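# Sort bronze and steel bushings from turntable into bins

## Task

Take every bushing off the turntable: bronze ones go into the yellow bin and steel ones into the green bin. It counts as failed if any bushing lands in the wrong bin, or if the crate or either bin ends up tipped or moved from its spot.

## Robot and tools

Robot: two arms, left_arm and right_arm, each ending in a five-finger hand (left_arm has a left hand, right_arm a right hand). Base positions in the scene frame: left_arm (+0.038, +0.343, 0) m, right_arm (+0.043, -0.242, 0) m, each with a tiny yaw. A camera stand sits behind the arms. Loose objects may occasionally get a small external nudge.

Frames. Scene frame: origin at table-top height midway between the nominal bases, +x out over the table, +z up, left_arm toward +y. Fixed cameras and the table use this frame. Everything about a hand (reported positions, Hand target, offsets) uses that arm's own base frame. Hand point: a spot 0.05 m in front of the palm, 0.15 m from the wrist face along the fingers. Its +z runs along straight fingers, +y out of the palm, +x across the palm away from the thumb on the right hand; on the left hand +x points toward the thumb. Straight fingertips extend 0.06-0.07 m past the point and sit 0.06 m behind it along -y. A wrist bracket on the little-finger side juts out and can collide.

A row is 28 numbers, each within -1..1, always for both arms: left_arm dx, dy, dz, rx, ry, rz, then left thumb_turn, thumb_bend, index, middle, ring, little, force_limit, speed; then the same 14 for right_arm. Pose numbers are offsets, not poses: they count from that arm's Hand target as it stood when the action or move began, along the arm's base axes, with rotation about the Hand target's position. 1.0 equals 0.6 m for dx/dy/dz and 180 degrees for rx/ry/rz, which together form one rotation vector. Sending the same offset again moves further. Six zeros re-request the current Hand target. The six finger numbers are absolute targets: -1 open/straight, +1 closed (thumb_turn +1 puts the thumb opposite the fingers). force_limit maps -1..+1 to about 0..10 N at the fingertip (0..15 N for the two thumb motors). speed rises from near zero at -1 to full at +0.48 and above. To keep a hand unchanged, resend the eight hand numbers of its last executed row; if none was sent yet in this scene, send hand_measured plus hand_force_limit and hand_speed. An opposed thumb and fingers hold objects roughly 0.035-0.065 m thick, handles down to 0.025 m. For a soft grip close at speed -0.94 or slower. To grip harder, raise force_limit and send a target more closed than hand_measured; to release, send one more open.

Tools.
execute_actions(actions, cameras): actions is a list of actions; each action is a list of up to 15 rows, one per 1/30 s step; missing rows repeat the last. Every row of an action is measured from the action's starting Hand target. Images appear only for an empty list or when cameras names them ("all" or names).
move(target, speed, blend, blocking, cameras): target is one row or up to 15 rows, all offsets from the same starting Hand targets. Hand points travel straight lines with no obstacle avoidance, finishing together, within 10 s total. speed is in m/s (0.002 to 4.3, default 0.25; rotation up to twice that in rad/s), one value or one per target. blend in metres rounds corners; 0 stops at each. blocking=false returns after about 0.5 s while motion continues. Finger changes in later targets are applied on arrival.
wait(seconds 0-10, cameras): lets time pass holding commands.
stop(cameras): brakes a running move.
zoom_image(camera, region [x0, y0, x1, y1] in pixels, at most 504x504): enlarges part of the newest image of cam_high, cam_low, cam_left_wrist or cam_right_wrist (each 896x504).
show_instructions(): shows reference pages.
finished_scene(scene): ends the current scene, given its number; irreversible.

Results: end_effector_position (m) and end_effector_quat_wxyz in the arm's base frame; Hand target (the last commanded pose after clipping, the base for next offsets); joint positions, velocities (possibly just within noise) and torques; hand_measured, hand_stopped_by (moving, target, force, stalled, fault) and hand_load_n (positive when pushed open; a near-zero load means the grip is gone), all in motor order; step readings of positions for execute_actions. A move adds a move: line such as done, off_target, moving, held or fault, plus limits=paced or limits=held. MOTOR HOT warns of heating; OVER-TEMPERATURE FAULT means that arm has dropped and is disabled for a while.

Behaviour to expect: the hand often rests 1-3 cm (sometimes 5 cm) short, mostly low; resend the shortfall as an offset. Orientation commands are clipped to 40 degrees from the measured one each step. Small turns can shift the hand point a lot; loaded elbows may sag.

Avoid: dropping bushings or releasing them while moving, letting anything fall or leave the table, hard hits on fixed or heavy objects, tilting or shifting the crate or bins, the two hands touching or squeezing each other, paths close to an arm's own base, long stretched holds or pushing into unreachable poses (heat), excessive finger force. An arm pressing on something keeps pressing until you command it back past its hand point.

Each tool is called after ">>>" in YAML: its name, and indented under it one key for each argument.

Reference images:

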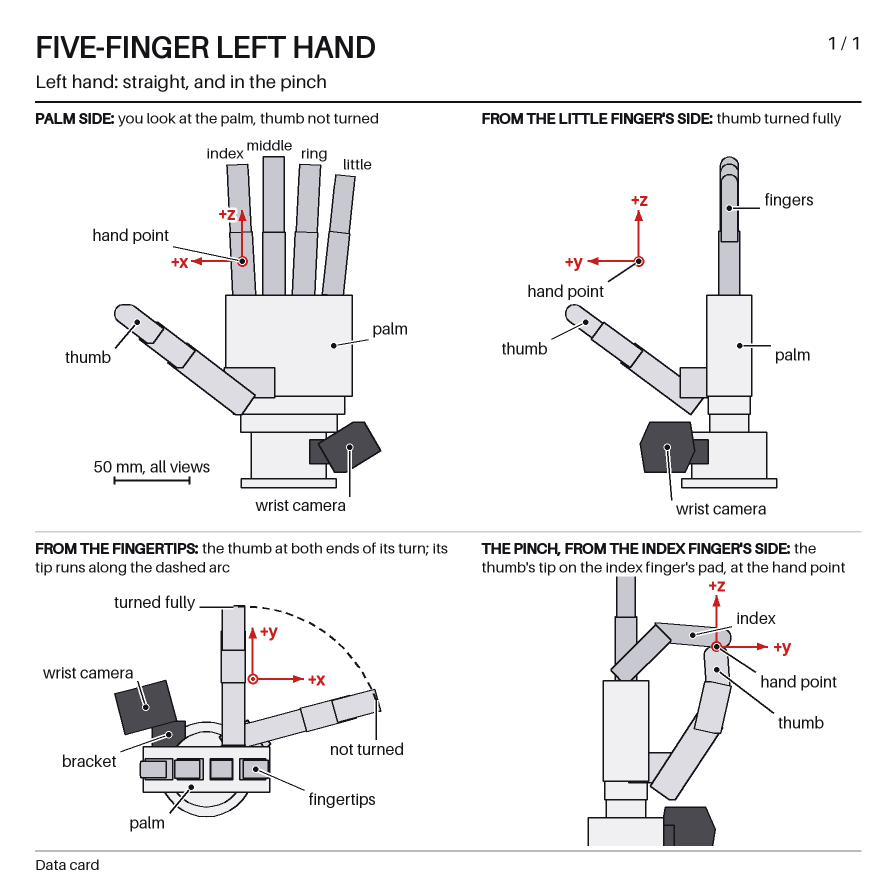

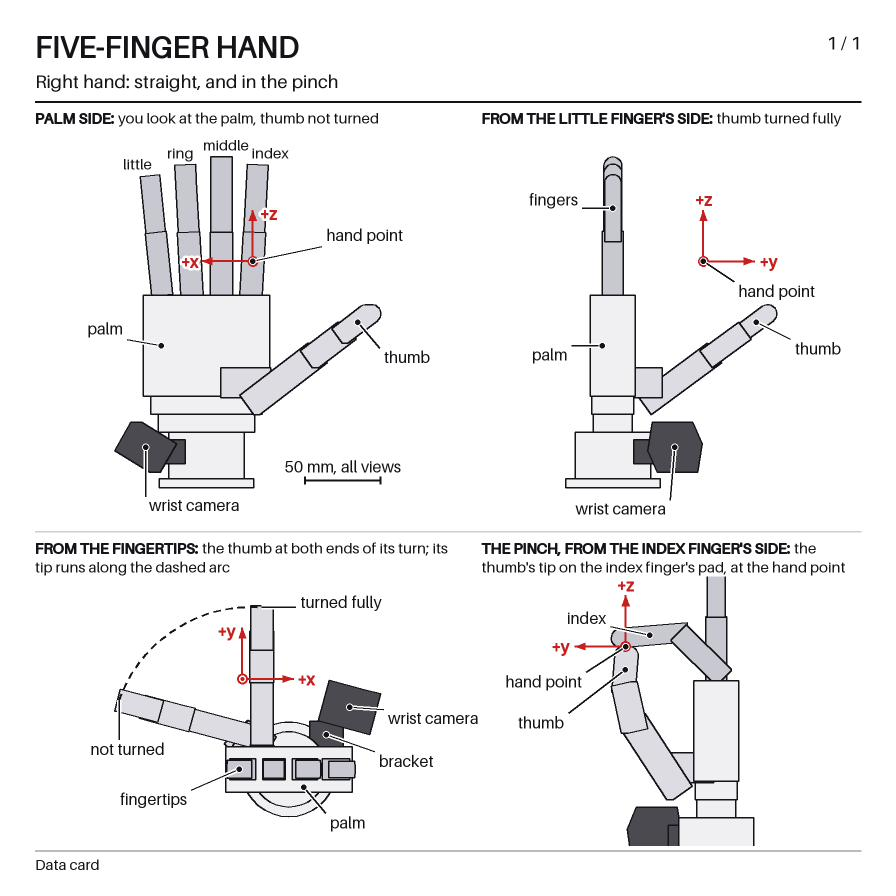

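## Session

>>> execute_actions:
  actions: []

Scene clock: 0.00 s.
left_arm: end_effector_position=(+0.5045, -0.2617, +0.2905) hand_measured=(-1.000, -1.000, -1.000, -1.000, -1.000, -1.000) hand_load_n=(+0.0, +0.0, +0.0, +0.0, +0.0, -0.5) hand_stopped_by=(target, target, target, target, target, target) hand_force_limit=0.00 hand_speed=-0.80 end_effector_quat_wxyz=(+0.649, -0.062, +0.699, -0.294) | right_arm: end_effector_position=(+0.6538, +0.0615, +0.1830) hand_measured=(-1.000, -1.000, -1.000, -1.000, -1.000, -1.000) hand_load_n=(+0.0, +0.0, +0.0, +0.0, +0.0, +0.0) hand_stopped_by=(target, target, target, target, target, target) hand_force_limit=0.00 hand_speed=-0.80 end_effector_quat_wxyz=(+0.058, +0.877, -0.272, +0.391)
Joint positions: left_arm=[-0.645 1.256 0.798 0.473 -0.308 1.062] | right_arm=[0.272 1.809 1.6 -0.691 0.5 -0.874]
Joint velocities: within noise
Joint torques (N m): no reading
Heat: left arm: hottest shoulder 24 °C; right arm: hottest waist 24 °C.
Hand target: left_arm +0.5093, -0.2653, +0.3097; +0.658, -0.065, +0.686, -0.302 | right_arm +0.6614, +0.0637, +0.1935; +0.052, +0.873, -0.274, +0.401

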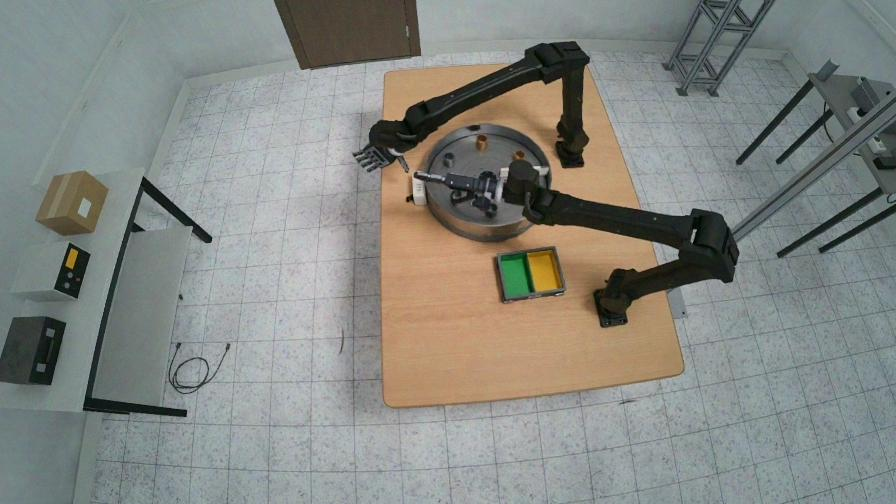

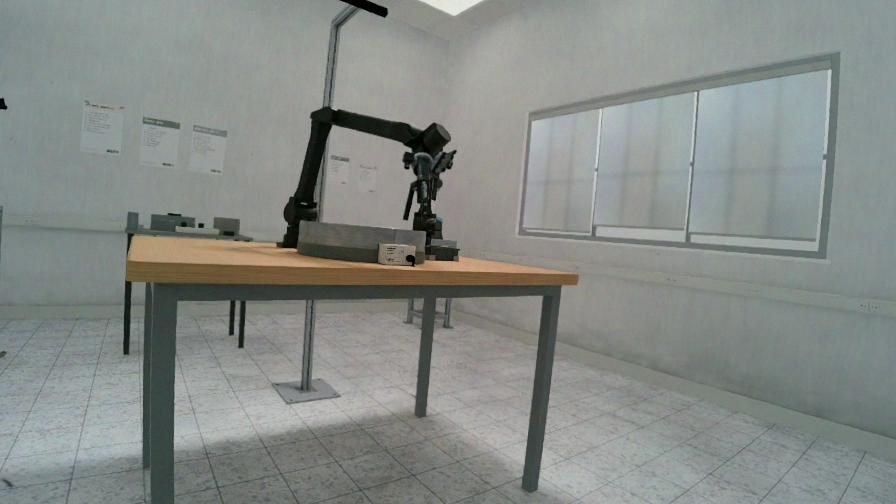

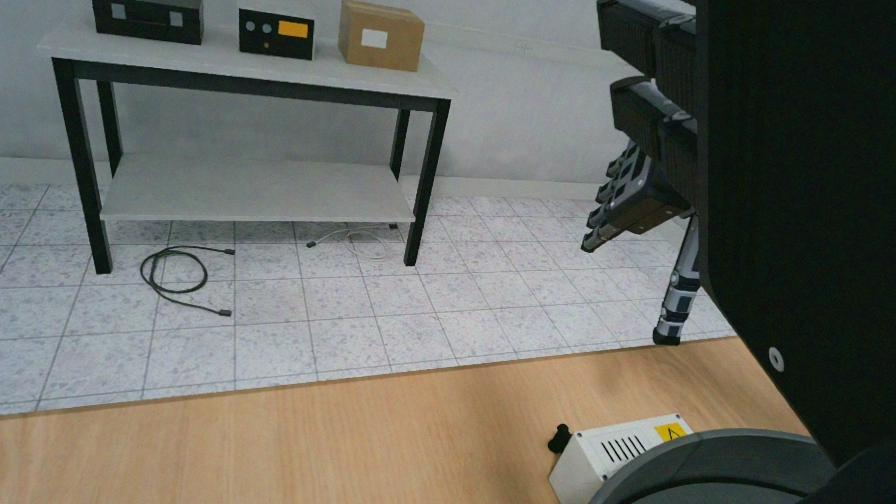

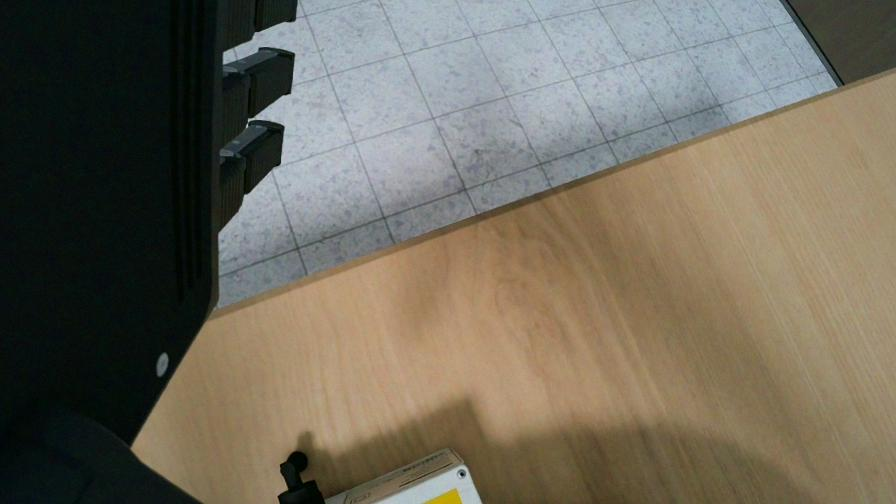

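>>> zoom_image:
  camera: "cam_high"
  region: [390, 110, 590, 310]

>>> zoom_image:
  camera: "cam_low"
  region: [270, 100, 490, 290]

Scaled by 2.520 from the camera's 896x504 image, which has a finer 1280x720 frame.

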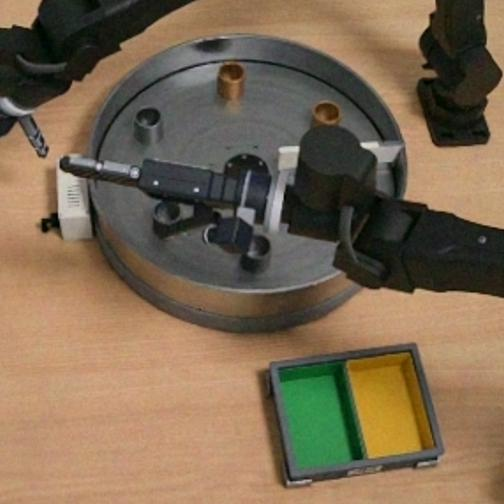

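Scaled by 2.291 from the camera's 896x504 image, which has a finer 1280x720 frame.

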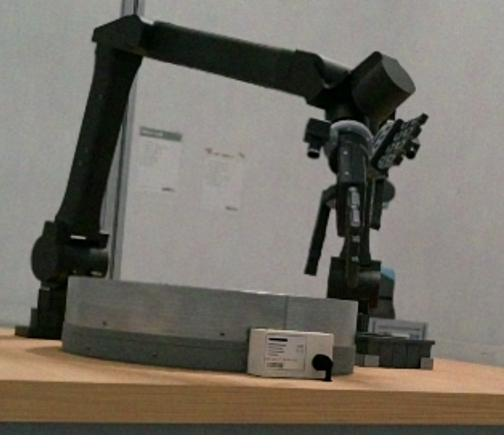

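>>> move:
  target: [-0.33, 0.45, 0.1, 0,0,0, -1,-1,-1,-1,-1,-1, 0, -0.8, 0,-0.45,0.35,0,0,0,-1,-1,-1,-1,-1,-1,0,-0.8]
  cameras: ["all"]

Scene clock: 44.10 s.
left_arm: end_effector_position=(+0.3124, +0.0019, +0.3534) hand_measured=(-1.000, -1.000, -1.000, -1.000, -1.000, -1.000) hand_load_n=(+0.0, +0.0, +0.0, +0.0, +0.0, +0.0) hand_stopped_by=(target, target, target, target, target, target) hand_force_limit=0.00 hand_speed=-0.80 end_effector_quat_wxyz=(+0.651, -0.062, +0.693, -0.303) | right_arm: end_effector_position=(+0.6534, -0.2086, +0.3890) hand_measured=(-1.000, -1.000, -1.000, -1.000, -1.000, -1.000) hand_load_n=(+0.0, +0.0, +0.0, +0.0, +0.0, +0.0) hand_stopped_by=(target, target, target, target, target, target) hand_force_limit=0.00 hand_speed=-0.80 end_effector_quat_wxyz=(+0.053, +0.875, -0.280, +0.391)
Joint positions: left_arm=[0.29 0.286 0.548 -0.224 0.637 1.023] | right_arm=[-0.191 1.788 2.105 -1.093 0.184 -1.219]
Joint torques (N m): left_arm=[1.44 2.78 13.12 1.91 0 -0.1] | right_arm=[0.73 -15.15 12.66 1.54 0.05 -0.05]
Heat: left arm: hottest elbow 30 °C; right arm: hottest shoulder 27 °C.
Hand target: left_arm +0.3113, +0.0047, +0.3696; +0.658, -0.065, +0.686, -0.303 | right_arm +0.6615, -0.2063, +0.4034; +0.052, +0.873, -0.274, +0.401
Off the commanded pose: left_arm 0.017 m, 1 deg | right_arm 0.017 m, 1 deg.
move: off_target (left_arm, right_arm)
camera_calibration:
cam_left_wrist: T_world_to_cam=[[-0.358939, -0.900259, 0.246369, 0.0282049], [-0.551093, -0.00862097, -0.834399, 0.465538], [0.753299, -0.43527, -0.493032, 0.0533651], [0, 0, 0, 1]] pos_world=[0.226479, 0.0526333, 0.407807]
cam_right_wrist: T_world_to_cam=[[-0.42497, -0.901724, 0.0793396, 0.0565521], [-0.875264, 0.386973, -0.290113, 0.765082], [0.230899, -0.192732, -0.953698, 0.296417], [0, 0, 0, 1]] pos_world=[0.625239, -0.187943, 0.500166]

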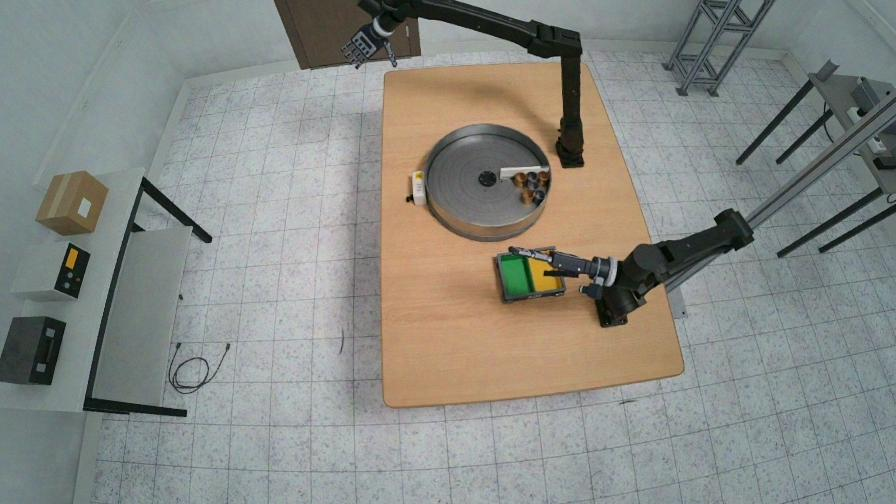

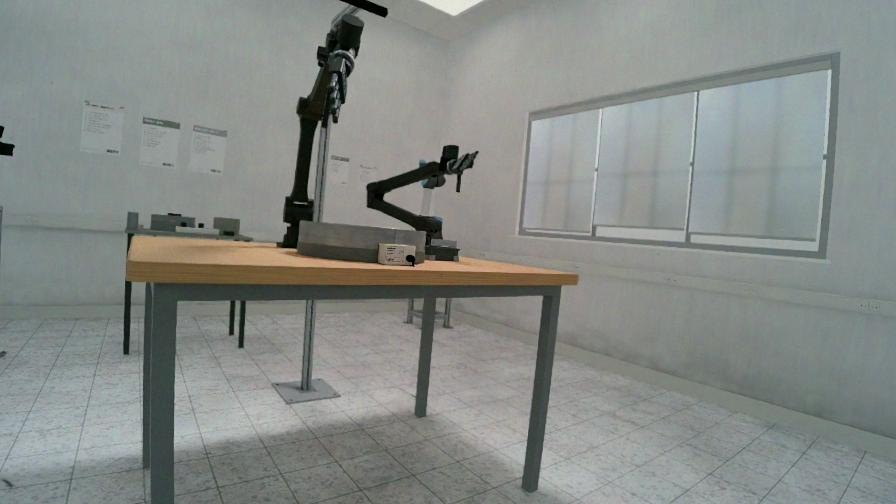

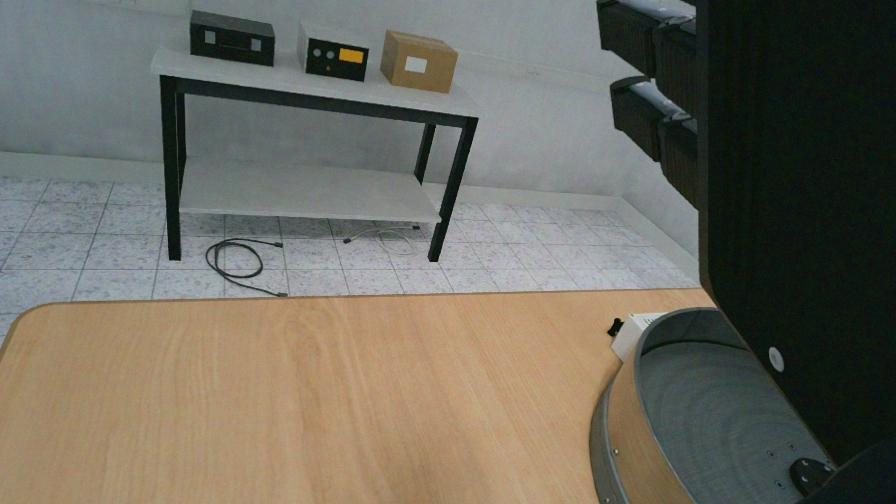

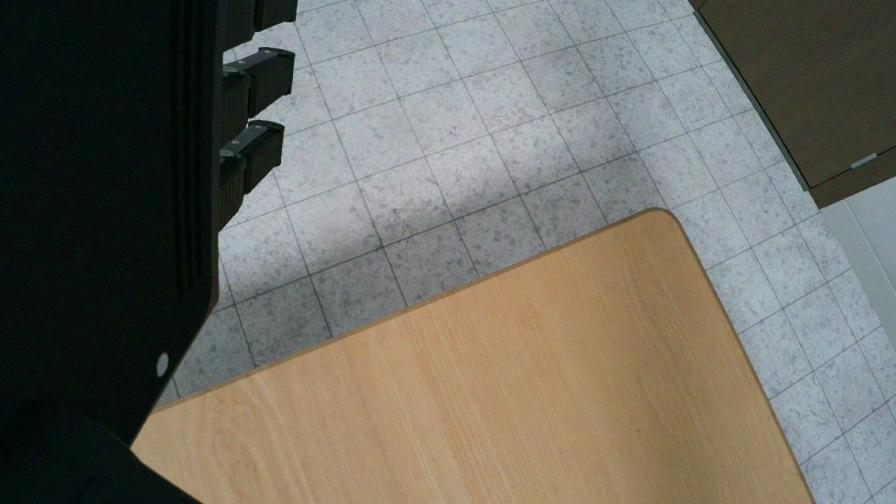

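>>> zoom_image:
  camera: "cam_high"
  region: [400, 110, 580, 250]

>>> zoom_image:
  camera: "cam_high"
  region: [490, 150, 560, 220]

Scaled by 2.800 from the camera's 896x504 image, which has a finer 1280x720 frame.

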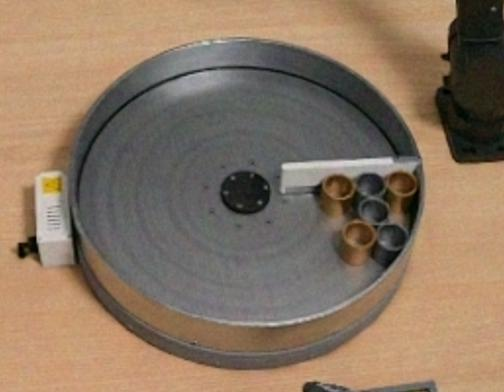

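Scaled by 7.200 from the camera's 896x504 image, which has a finer 1280x720 frame.

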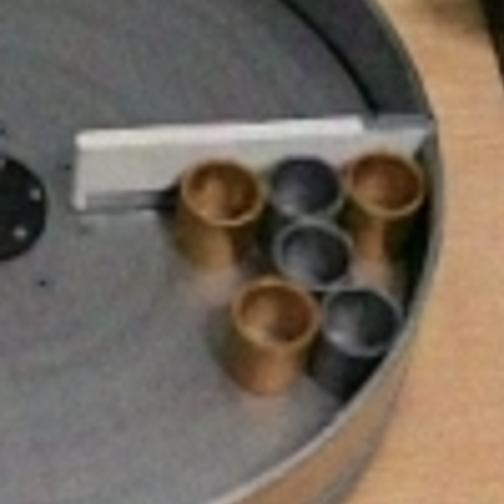

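>>> wait:
  seconds: 0
  cameras: ["cam_high"]

>>> zoom_image:
  camera: "cam_high"
  region: [450, 140, 560, 220]

>>> wait:
  seconds: 0.5
  cameras: ["cam_high"]

>>> zoom_image:
  camera: "cam_high"
  region: [450, 140, 560, 220]

Scene clock: 146.97 s.
left_arm: end_effector_position=(+0.3124, +0.0019, +0.3534) hand_measured=(-1.000, -1.000, -1.000, -1.000, -1.000, -1.000) hand_load_n=(+0.0, +0.0, +0.0, +0.0, +0.0, +0.0) hand_stopped_by=(target, target, target, target, target, target) hand_force_limit=0.00 hand_speed=-0.80 end_effector_quat_wxyz=(+0.651, -0.062, +0.693, -0.303) | right_arm: end_effector_position=(+0.6534, -0.2086, +0.3890) hand_measured=(-1.000, -1.000, -1.000, -1.000, -1.000, -1.000) hand_load_n=(+0.0, +0.0, +0.0, +0.0, +0.0, +0.0) hand_stopped_by=(target, target, target, target, target, target) hand_force_limit=0.00 hand_speed=-0.80 end_effector_quat_wxyz=(+0.053, +0.875, -0.280, +0.391)
Joint positions: left_arm=[0.29 0.286 0.548 -0.224 0.637 1.023] | right_arm=[-0.191 1.788 2.105 -1.093 0.184 -1.219]
Joint torques (N m): left_arm=[1.44 2.78 13.14 1.92 0 -0.1] | right_arm=[0.73 -14.86 12.64 1.55 0.06 -0.05]
Heat: left arm: hottest elbow 30 °C; right arm: hottest elbow 32 °C.
Hand target: left_arm +0.3113, +0.0047, +0.3696; +0.658, -0.065, +0.686, -0.303 | right_arm +0.6615, -0.2063, +0.4034; +0.052, +0.873, -0.274, +0.401
Off the commanded pose: left_arm 0.017 m, 1 deg | right_arm 0.017 m, 1 deg.
Images, in order (width x height): cam_high 896x504.

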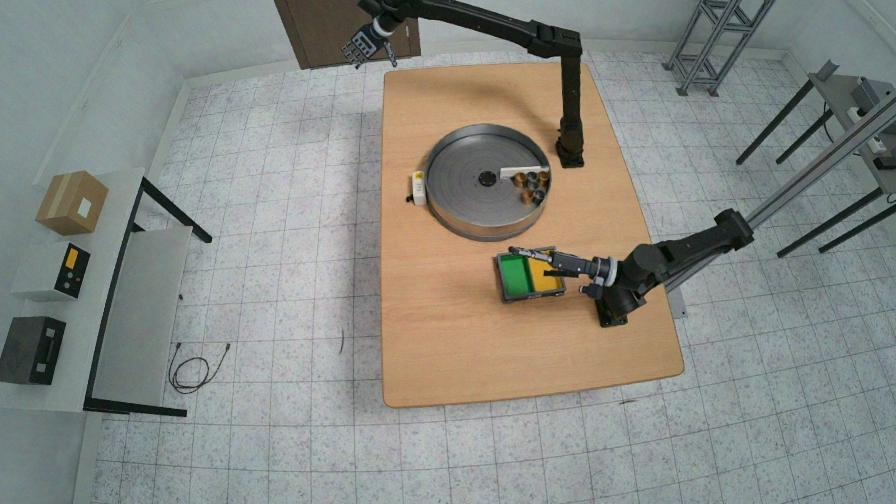

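Scaled by 4.582 from the camera's 896x504 image, which has a finer 1280x720 frame.

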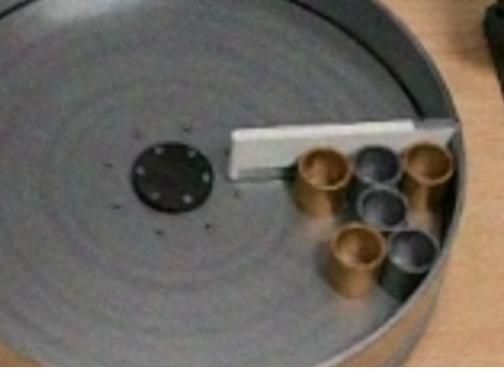

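Scene clock: 147.47 s.
left_arm: end_effector_position=(+0.3124, +0.0019, +0.3534) hand_measured=(-1.000, -1.000, -1.000, -1.000, -1.000, -1.000) hand_load_n=(+0.0, +0.0, +0.0, +0.0, +0.0, +0.0) hand_stopped_by=(target, target, target, target, target, target) hand_force_limit=0.00 hand_speed=-0.80 end_effector_quat_wxyz=(+0.651, -0.062, +0.693, -0.303) | right_arm: end_effector_position=(+0.6534, -0.2086, +0.3890) hand_measured=(-1.000, -1.000, -1.000, -1.000, -1.000, -1.000) hand_load_n=(+0.0, +0.0, +0.0, +0.0, +0.0, +0.0) hand_stopped_by=(target, target, target, target, target, target) hand_force_limit=0.00 hand_speed=-0.80 end_effector_quat_wxyz=(+0.053, +0.875, -0.280, +0.391)
Joint positions: left_arm=[0.29 0.286 0.548 -0.224 0.637 1.023] | right_arm=[-0.191 1.788 2.105 -1.093 0.184 -1.219]
Joint torques (N m): left_arm=[1.44 2.84 13.11 1.91 0 -0.1] | right_arm=[0.62 -15.03 12.66 1.54 0.05 -0.04]
Heat: left arm: hottest elbow 30 °C; right arm: hottest elbow 32 °C.
Hand target: left_arm +0.3113, +0.0047, +0.3696; +0.658, -0.065, +0.686, -0.303 | right_arm +0.6615, -0.2063, +0.4034; +0.052, +0.873, -0.274, +0.401
Off the commanded pose: left_arm 0.017 m, 1 deg | right_arm 0.017 m, 1 deg.
wait: 0.50 s; at rest by 0.17 s
Images, in order (width x height): cam_high 896x504.

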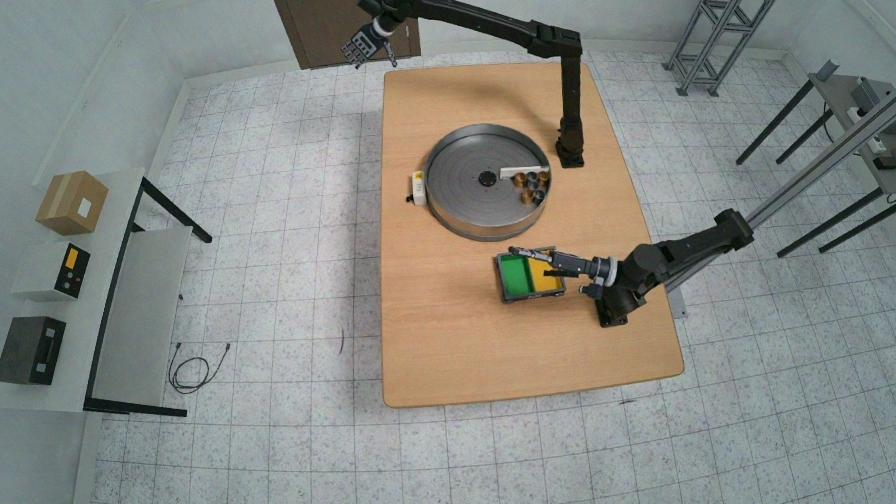

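Scaled by 4.582 from the camera's 896x504 image, which has a finer 1280x720 frame.

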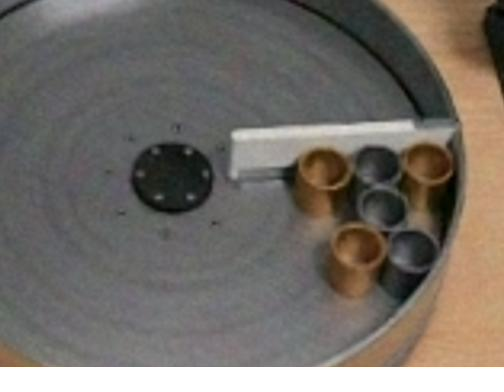

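>>> move:
  target: [-0.209,-0.660,-0.166,-0.0979,0.3669,-0.1545, 1,-0.7,-0.4,-0.4,1,1, -0.4, -0.2, 0,0,0,0,0,0,-1,-1,-1,-1,-1,-1,0,-0.8]
  speed: 0.4
  cameras: ["cam_high","cam_left_wrist"]

Scene clock: 178.93 s.
left_arm: end_effector_position=(+0.1803, -0.3713, +0.2408) hand_measured=(+1.000, -0.700, -0.400, -0.400, +1.000, +1.000) hand_load_n=(+0.0, +0.5, +0.0, +0.0, +0.0, +0.0) hand_stopped_by=(target, target, target, target, target, target) hand_force_limit=-0.40 hand_speed=-0.20 end_effector_quat_wxyz=(+0.074, -0.158, +0.887, -0.428) | right_arm: end_effector_position=(+0.6534, -0.2086, +0.3890) hand_measured=(-1.000, -1.000, -1.000, -1.000, -1.000, -1.000) hand_load_n=(+0.0, +0.0, +0.0, +0.0, +0.0, +0.0) hand_stopped_by=(target, target, target, target, target, target) hand_force_limit=0.00 hand_speed=-0.80 end_effector_quat_wxyz=(+0.053, +0.875, -0.280, +0.391)
Joint positions: left_arm=[-0.976 0.979 0.908 -0.617 0.193 0.15] | right_arm=[-0.191 1.788 2.105 -1.093 0.184 -1.219]
Joint torques (N m): left_arm=[-0.62 -3.72 15.46 2.59 0 -0.09] | right_arm=[0.67 -15.15 12.67 1.48 0.05 -0.05]
Heat: left arm: hottest elbow 31 °C; right arm: hottest elbow 33 °C.
Hand target: left_arm +0.1859, -0.3914, +0.2701; +0.080, -0.153, +0.874, -0.454 | right_arm +0.6615, -0.2063, +0.4034; +0.052, +0.873, -0.274, +0.401
Off the commanded pose: left_arm 0.036 m, 3 deg | right_arm 0.017 m, 1 deg.
move: off_target (left_arm, right_arm)
camera_calibration:
cam_left_wrist: T_world_to_cam=[[-0.0522542, -0.637284, 0.768855, -0.410932], [-0.953227, 0.261349, 0.151841, 0.230832], [-0.297705, -0.724959, -0.621133, 0.0476602], [0, 0, 0, 1]] pos_world=[0.212751, -0.287656, 0.310501]
Images, in order (width x height): cam_high 896x504, cam_left_wrist 896x504.

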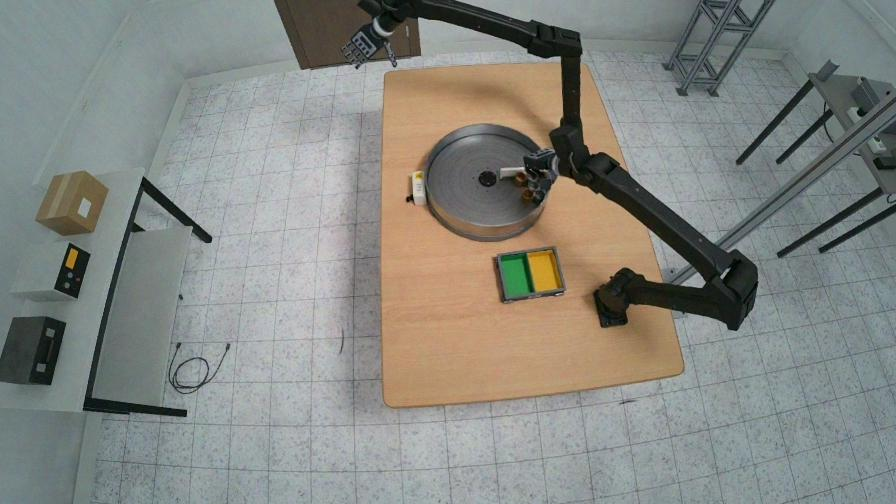

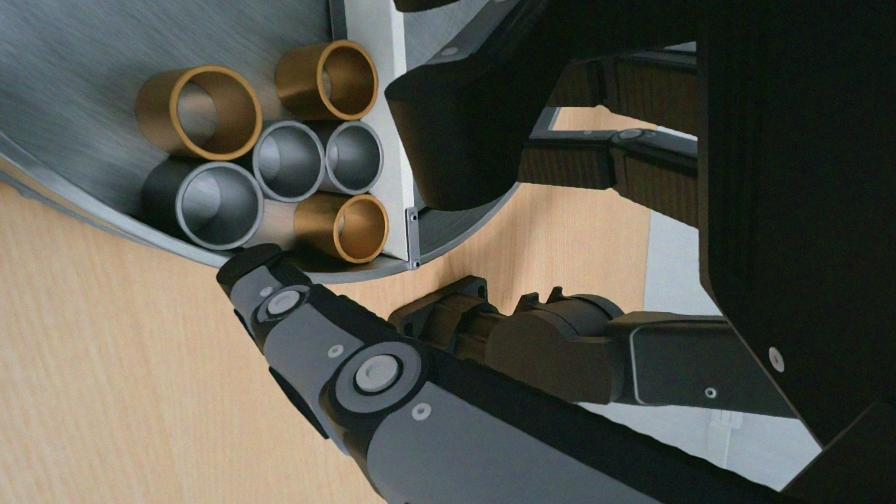

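>>> move:
  target: [0,0,0,0,0,0, 1,-0.85,0,0,1,1, -0.4, 0, 0,0,0,0,0,0,-1,-1,-1,-1,-1,-1,0,-0.8]
  speed: 0.4
  cameras: ["cam_left_wrist"]

Scene clock: 237.47 s.
left_arm: end_effector_position=(+0.1805, -0.3717, +0.2412) hand_measured=(+1.000, -0.850, +0.000, +0.000, +1.000, +1.000) hand_load_n=(+0.0, +0.0, +0.0, +0.0, +0.0, +0.0) hand_stopped_by=(target, target, target, target, target, target) hand_force_limit=-0.40 hand_speed=0.00 end_effector_quat_wxyz=(+0.074, -0.159, +0.886, -0.429) | right_arm: end_effector_position=(+0.6534, -0.2086, +0.3890) hand_measured=(-1.000, -1.000, -1.000, -1.000, -1.000, -1.000) hand_load_n=(+0.0, +0.0, +0.0, +0.0, +0.5, +0.0) hand_stopped_by=(target, target, target, target, target, target) hand_force_limit=0.00 hand_speed=-0.80 end_effector_quat_wxyz=(+0.053, +0.875, -0.280, +0.391)
Joint positions: left_arm=[-0.976 0.979 0.908 -0.615 0.193 0.149] | right_arm=[-0.191 1.788 2.105 -1.093 0.184 -1.219]
Joint torques (N m): left_arm=[-0.56 -3.72 15.47 2.54 -0.02 -0.11] | right_arm=[0.91 -14.92 12.66 1.55 0.05 -0.05]
Heat: left arm: hottest elbow 34 °C; right arm: hottest elbow 33 °C.
Hand target: left_arm +0.1859, -0.3914, +0.2701; +0.080, -0.153, +0.874, -0.454 | right_arm +0.6615, -0.2063, +0.4034; +0.052, +0.873, -0.274, +0.401
Off the commanded pose: left_arm 0.035 m, 3 deg | right_arm 0.017 m, 1 deg.
move: off_target (left_arm, right_arm)
camera_calibration:
cam_left_wrist: T_world_to_cam=[[-0.0519475, -0.635869, 0.770047, -0.411237], [-0.953462, 0.260906, 0.151123, 0.231096], [-0.297004, -0.72636, -0.61983, 0.04671], [0, 0, 0, 1]] pos_world=[0.212851, -0.287859, 0.3107]
Images, in order (width x height): cam_left_wrist 896x504.

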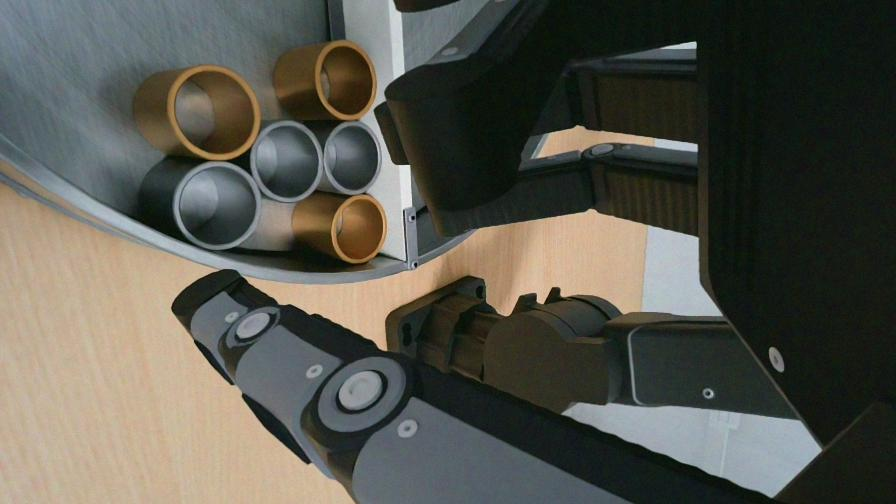

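>>> move:
  target: [0.039,-0.074,-0.152,0,0,0, 1,-0.95,-0.12,-0.12,1,1, -0.4, 0, 0,0,0,0,0,0,-1,-1,-1,-1,-1,-1,0,-0.8]
  speed: 0.25
  cameras: ["cam_left_wrist","cam_low"]

Scene clock: 261.10 s.
left_arm: end_effector_position=(+0.2100, -0.4246, +0.1714) hand_measured=(+1.000, -0.950, -0.120, -0.120, +1.000, +1.000) hand_load_n=(+0.0, +0.0, +0.0, +0.0, +0.0, +0.0) hand_stopped_by=(target, target, target, target, target, target) hand_force_limit=-0.40 hand_speed=0.00 end_effector_quat_wxyz=(+0.080, -0.155, +0.879, -0.443) | right_arm: end_effector_position=(+0.6534, -0.2086, +0.3890) hand_measured=(-1.000, -1.000, -1.000, -1.000, -1.000, -1.000) hand_load_n=(+0.0, +0.0, +0.0, +0.0, +0.0, +0.0) hand_stopped_by=(target, target, target, target, target, target) hand_force_limit=0.00 hand_speed=-0.80 end_effector_quat_wxyz=(+0.053, +0.875, -0.280, +0.391)
Joint positions: left_arm=[-0.99 1.18 0.843 -0.312 0.182 0.141] | right_arm=[-0.191 1.788 2.105 -1.093 0.184 -1.219]
Joint torques (N m): left_arm=[-0.56 -6.48 11.47 2.62 -0.06 -0.12] | right_arm=[0.67 -15.03 12.64 1.55 0.05 -0.06]
Heat: left arm: hottest elbow 35 °C; right arm: hottest elbow 34 °C.
Hand target: left_arm +0.2093, -0.4357, +0.1789; +0.080, -0.153, +0.874, -0.454 | right_arm +0.6615, -0.2063, +0.4034; +0.052, +0.873, -0.274, +0.401
Off the commanded pose: left_arm 0.013 m, 1 deg | right_arm 0.017 m, 1 deg.
move: off_target (left_arm, right_arm)
camera_calibration:
cam_left_wrist: T_world_to_cam=[[-0.0680976, -0.613618, 0.786661, -0.379622], [-0.955911, 0.265888, 0.124651, 0.290709], [-0.285652, -0.74349, -0.60467, -0.0383976], [0, 0, 0, 1]] pos_world=[0.241072, -0.338787, 0.239179]
Images, in order (width x height): cam_low 896x504, cam_left_wrist 896x504.

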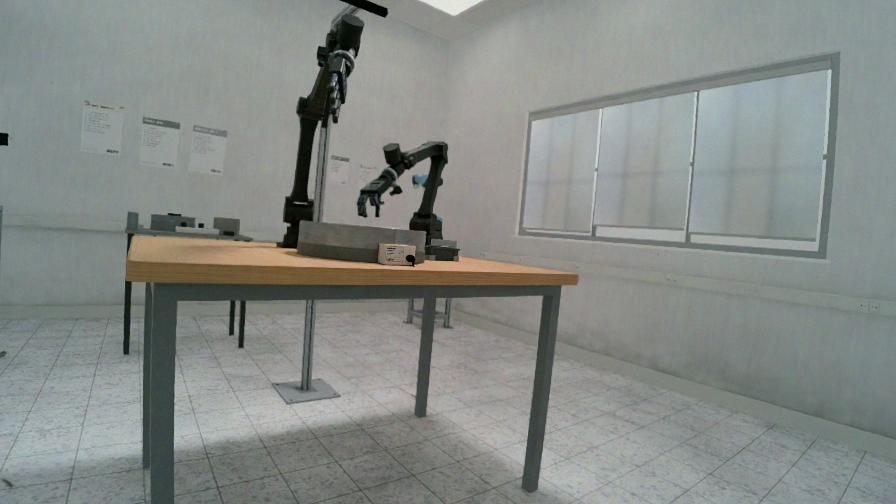

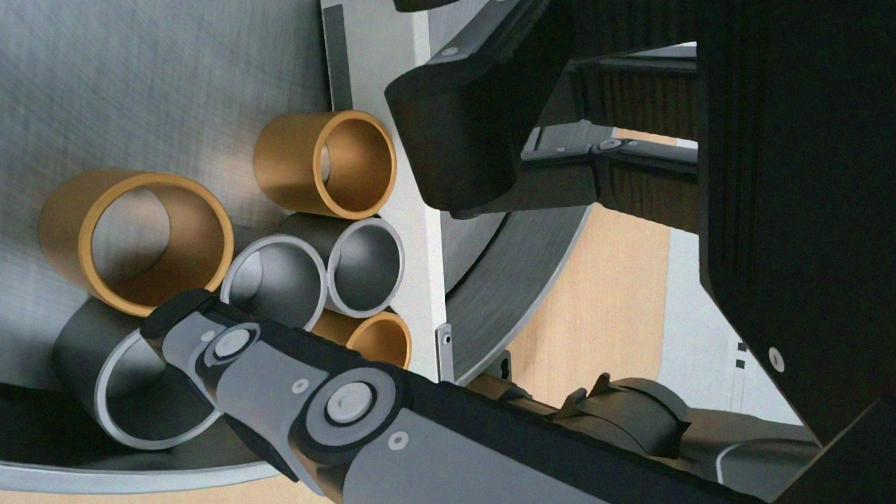

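>>> move:
  target: [-0.006,0.034,-0.068,0,0,0, 1,-0.95,-0.12,-0.12,1,1, -0.4, 0, 0,0,0,0,0,0,-1,-1,-1,-1,-1,-1,0,-0.8]
  speed: 0.15
  cameras: ["cam_left_wrist","cam_high"]

>>> zoom_image:
  camera: "cam_high"
  region: [450, 140, 560, 220]

Scene clock: 277.87 s.
left_arm: end_effector_position=(+0.1988, -0.4122, +0.1331) hand_measured=(+1.000, -0.950, -0.120, -0.120, +1.000, +1.000) hand_load_n=(+0.0, +0.0, +0.0, +0.0, +0.0, +0.0) hand_stopped_by=(target, target, target, target, target, target) hand_force_limit=-0.40 hand_speed=0.00 end_effector_quat_wxyz=(+0.075, -0.152, +0.879, -0.445) | right_arm: end_effector_position=(+0.6534, -0.2086, +0.3890) hand_measured=(-1.000, -1.000, -1.000, -1.000, -1.000, -1.000) hand_load_n=(+0.0, +0.0, +0.0, +0.0, +0.0, +0.0) hand_stopped_by=(target, target, target, target, target, target) hand_force_limit=0.00 hand_speed=-0.80 end_effector_quat_wxyz=(+0.053, +0.875, -0.280, +0.391)
Joint positions: left_arm=[-0.99 1.18 0.733 -0.201 0.196 0.141] | right_arm=[-0.191 1.788 2.105 -1.093 0.184 -1.219]
Joint torques (N m): left_arm=[1.14 -6.59 10.25 2.86 0.09 0.02] | right_arm=[0.56 -14.97 12.64 1.57 0.05 -0.04]
Heat: left arm: hottest elbow 35 °C; right arm: hottest elbow 34 °C.
Hand target: left_arm +0.2055, -0.4152, +0.1379; +0.080, -0.153, +0.874, -0.454 | right_arm +0.6615, -0.2063, +0.4034; +0.052, +0.873, -0.274, +0.401
Off the commanded pose: left_arm 0.009 m, 1 deg | right_arm 0.017 m, 1 deg.
move: off_target (right_arm)
camera_calibration:
cam_left_wrist: T_world_to_cam=[[-0.0696815, -0.608731, 0.79031, -0.340771], [-0.952124, 0.276978, 0.129392, 0.284698], [-0.297664, -0.743457, -0.598888, -0.0539294], [0, 0, 0, 1]] pos_world=[0.23127, -0.326388, 0.20018]
Images, in order (width x height): cam_high 896x504, cam_left_wrist 896x504.

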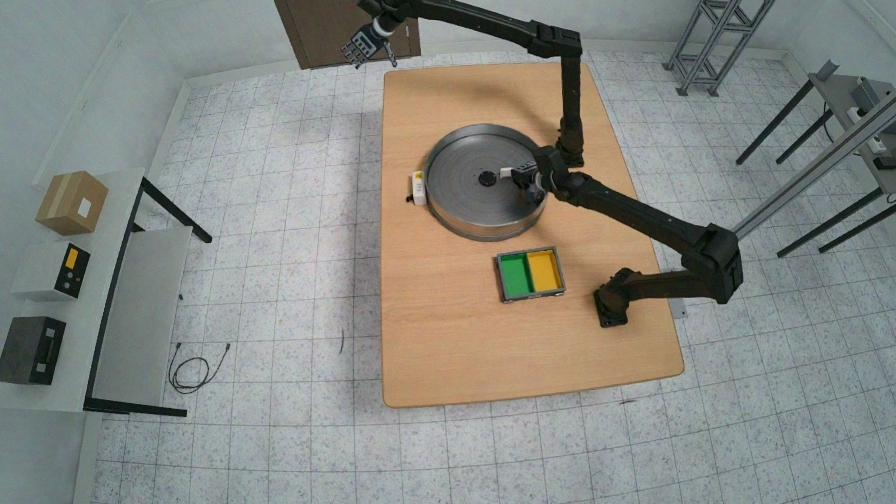

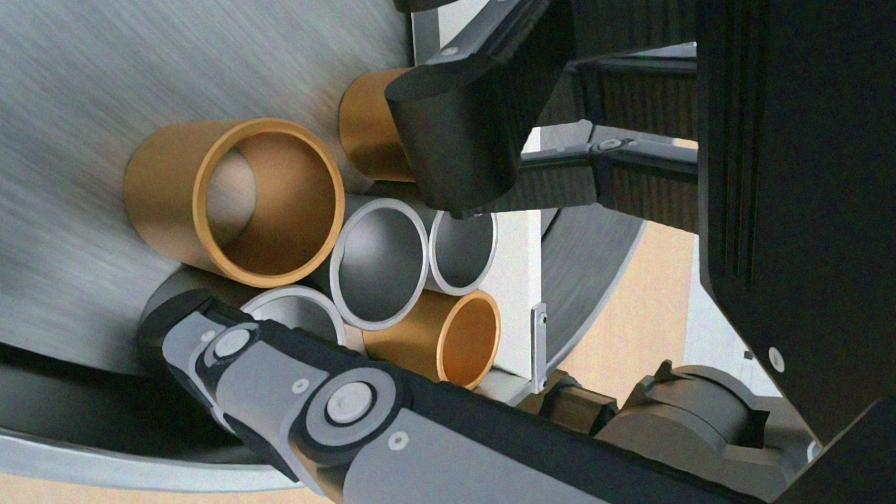

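Scaled by 4.582 from the camera's 896x504 image, which has a finer 1280x720 frame.

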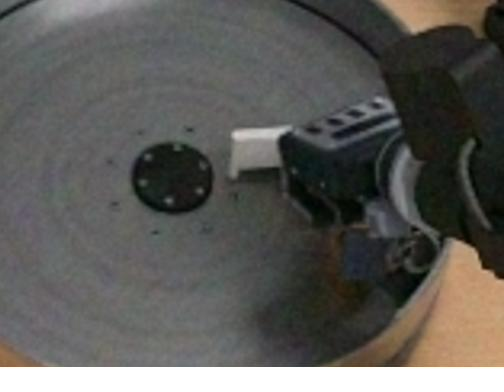

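>>> move:
  target: [0.012,0.015,-0.030,0,0,0, 1,-0.95,-0.12,-0.12,1,1, -0.4, 0, 0,0,0,0,0,0,-1,-1,-1,-1,-1,-1,0,-0.8]
  speed: 0.1
  cameras: ["cam_left_wrist"]

Scene clock: 291.07 s.
left_arm: end_effector_position=(+0.2048, -0.4049, +0.1214) hand_measured=(+1.000, -0.950, -0.120, -0.120, +1.000, +1.000) hand_load_n=(+0.0, +0.0, +0.0, +0.0, +0.0, -0.5) hand_stopped_by=(target, target, target, target, target, target) hand_force_limit=-0.40 hand_speed=0.00 end_effector_quat_wxyz=(+0.073, -0.156, +0.876, -0.451) | right_arm: end_effector_position=(+0.6534, -0.2086, +0.3890) hand_measured=(-1.000, -1.000, -1.000, -1.000, -1.000, -1.000) hand_load_n=(+0.0, +0.0, +0.0, +0.0, +0.0, +0.0) hand_stopped_by=(target, target, target, target, target, target) hand_force_limit=0.00 hand_speed=-0.80 end_effector_quat_wxyz=(+0.053, +0.875, -0.280, +0.391)
Joint positions: left_arm=[-0.96 1.186 0.696 -0.149 0.221 0.147] | right_arm=[-0.191 1.788 2.105 -1.093 0.184 -1.219]
Joint torques (N m): left_arm=[1.32 -5.42 9.96 2.78 0.11 0.17] | right_arm=[0.67 -14.86 12.67 1.57 0.05 -0.05]
Heat: left arm: hottest elbow 33 °C; right arm: hottest elbow 34 °C.
Hand target: left_arm +0.2130, -0.4063, +0.1200; +0.080, -0.153, +0.874, -0.454 | right_arm +0.6615, -0.2063, +0.4034; +0.052, +0.873, -0.274, +0.401
Off the commanded pose: left_arm 0.008 m, 1 deg | right_arm 0.017 m, 1 deg.
move: off_target (right_arm)
camera_calibration:
cam_left_wrist: T_world_to_cam=[[-0.0637167, -0.597255, 0.799517, -0.324421], [-0.953377, 0.27323, 0.12813, 0.288795], [-0.294978, -0.754077, -0.586819, -0.0599884], [0, 0, 0, 1]] pos_world=[0.236964, -0.317906, 0.187175]
Images, in order (width x height): cam_left_wrist 896x504.

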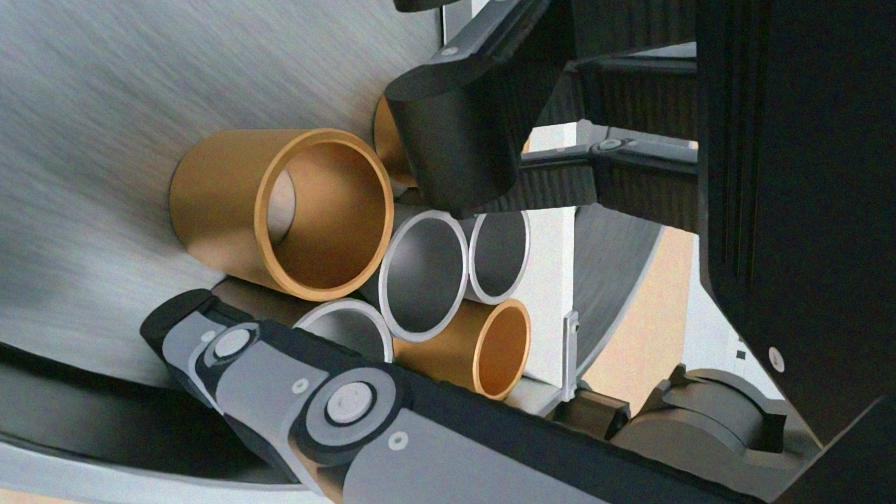

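>>> move:
  target: [0.0055,0.004,-0.0467,0,0,0, 1,-0.95,-0.12,-0.12,1,1, -0.4, 0, 0,0,0,0,0,0,-1,-1,-1,-1,-1,-1,0,-0.8]
  speed: 0.08
  cameras: ["cam_left_wrist"]

Scene clock: 301.83 s.
left_arm: end_effector_position=(+0.2087, -0.4028, +0.0938) hand_measured=(+1.000, -0.950, -0.120, -0.120, +1.000, +1.000) hand_load_n=(+0.0, +0.0, +0.0, +0.0, +0.0, +0.0) hand_stopped_by=(target, target, target, target, target, target) hand_force_limit=-0.40 hand_speed=0.00 end_effector_quat_wxyz=(+0.074, -0.156, +0.875, -0.452) | right_arm: end_effector_position=(+0.6534, -0.2086, +0.3890) hand_measured=(-1.000, -1.000, -1.000, -1.000, -1.000, -1.000) hand_load_n=(+0.0, +0.0, +0.0, +0.0, +0.0, +0.0) hand_stopped_by=(target, target, target, target, target, target) hand_force_limit=0.00 hand_speed=-0.80 end_effector_quat_wxyz=(+0.053, +0.875, -0.280, +0.391)
Joint positions: left_arm=[-0.948 1.236 0.651 -0.055 0.231 0.155] | right_arm=[-0.191 1.788 2.105 -1.093 0.184 -1.219]
Joint torques (N m): left_arm=[1.32 -5.71 9.47 2.54 0.11 0.16] | right_arm=[0.67 -15.03 12.62 1.54 0.05 -0.06]
Heat: left arm: hottest elbow 33 °C; right arm: hottest elbow 34 °C.
Hand target: left_arm +0.2162, -0.4039, +0.0921; +0.080, -0.153, +0.874, -0.454 | right_arm +0.6615, -0.2063, +0.4034; +0.052, +0.873, -0.274, +0.401
Off the commanded pose: left_arm 0.008 m, 1 deg | right_arm 0.017 m, 1 deg.
move: off_target (right_arm)
camera_calibration:
cam_left_wrist: T_world_to_cam=[[-0.0638686, -0.59703, 0.799673, -0.300696], [-0.95358, 0.272809, 0.127516, 0.295408], [-0.294289, -0.754407, -0.58674, -0.0738221], [0, 0, 0, 1]] pos_world=[0.240765, -0.315806, 0.159474]
Images, in order (width x height): cam_left_wrist 896x504.

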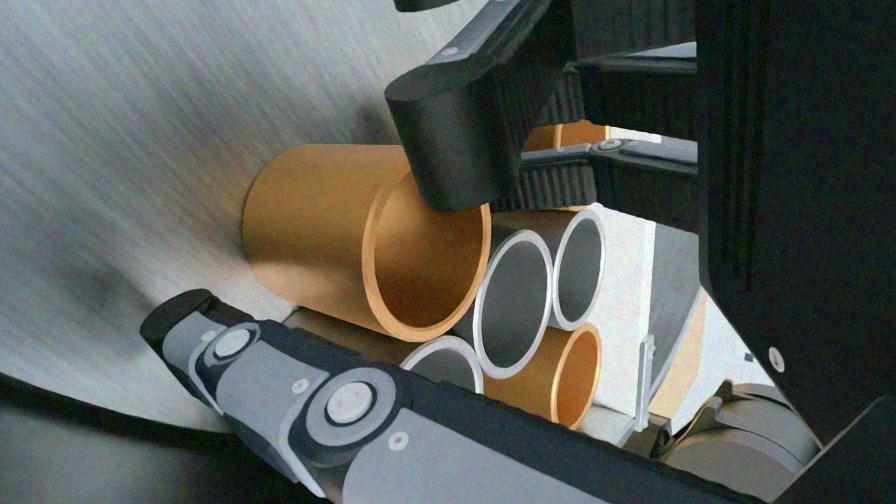

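>>> move:
  target: [0.0,0.0,0,0,0,0, 1,-0.3,0.4,0.4,1,1, -0.2, -0.85, 0,0,0,0,0,0,-1,-1,-1,-1,-1,-1,0,-0.8]
  speed: 0.08
  cameras: ["cam_left_wrist"]

Scene clock: 315.87 s.
left_arm: end_effector_position=(+0.2101, -0.4031, +0.0943) hand_measured=(+1.000, -0.812, +0.184, +0.154, +1.000, +1.000) hand_load_n=(+1.0, +8.0, +4.5, +4.0, +0.0, +0.0) hand_stopped_by=(target, force, force, force, target, target) hand_force_limit=-0.20 hand_speed=-0.85 end_effector_quat_wxyz=(+0.076, -0.154, +0.875, -0.453) | right_arm: end_effector_position=(+0.6534, -0.2086, +0.3890) hand_measured=(-1.000, -1.000, -1.000, -1.000, -1.000, -1.000) hand_load_n=(+0.0, +0.0, +0.0, +0.0, +0.5, +0.0) hand_stopped_by=(target, target, target, target, target, target) hand_force_limit=0.00 hand_speed=-0.80 end_effector_quat_wxyz=(+0.053, +0.875, -0.280, +0.391)
Joint positions: left_arm=[-0.946 1.237 0.651 -0.05 0.23 0.158] | right_arm=[-0.191 1.788 2.105 -1.093 0.184 -1.219]
Joint torques (N m): left_arm=[1.2 -5.71 9.47 2.48 0.12 0.12] | right_arm=[0.67 -14.62 12.64 1.51 0.06 -0.05]
Heat: left arm: hottest elbow 32 °C; right arm: hottest elbow 34 °C.
Hand target: left_arm +0.2162, -0.4040, +0.0921; +0.080, -0.153, +0.874, -0.454 | right_arm +0.6615, -0.2063, +0.4034; +0.052, +0.873, -0.274, +0.401
Off the commanded pose: left_arm 0.007 m, 1 deg | right_arm 0.017 m, 1 deg.
move: off_target (right_arm)
camera_calibration:
cam_left_wrist: T_world_to_cam=[[-0.0684031, -0.594916, 0.800872, -0.299511], [-0.954224, 0.273295, 0.121512, 0.297697], [-0.291164, -0.7559, -0.586378, -0.0745678], [0, 0, 0, 1]] pos_world=[0.24187, -0.315909, 0.159971]
Images, in order (width x height): cam_left_wrist 896x504.

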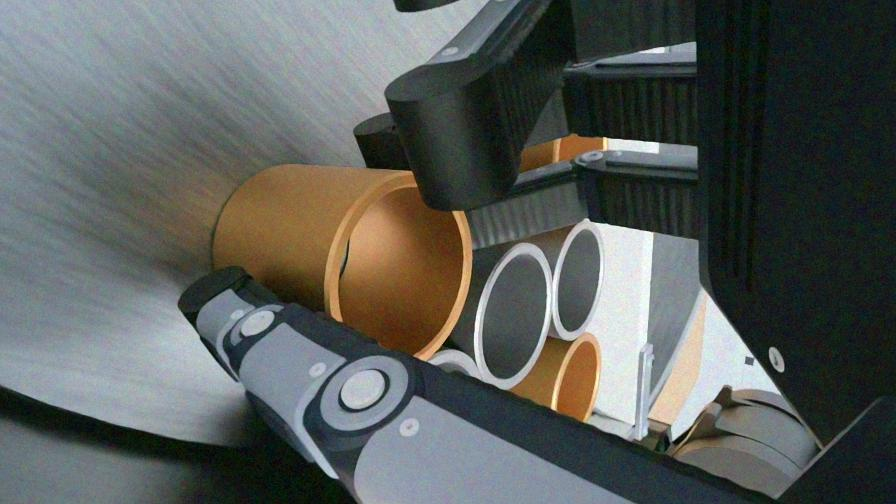

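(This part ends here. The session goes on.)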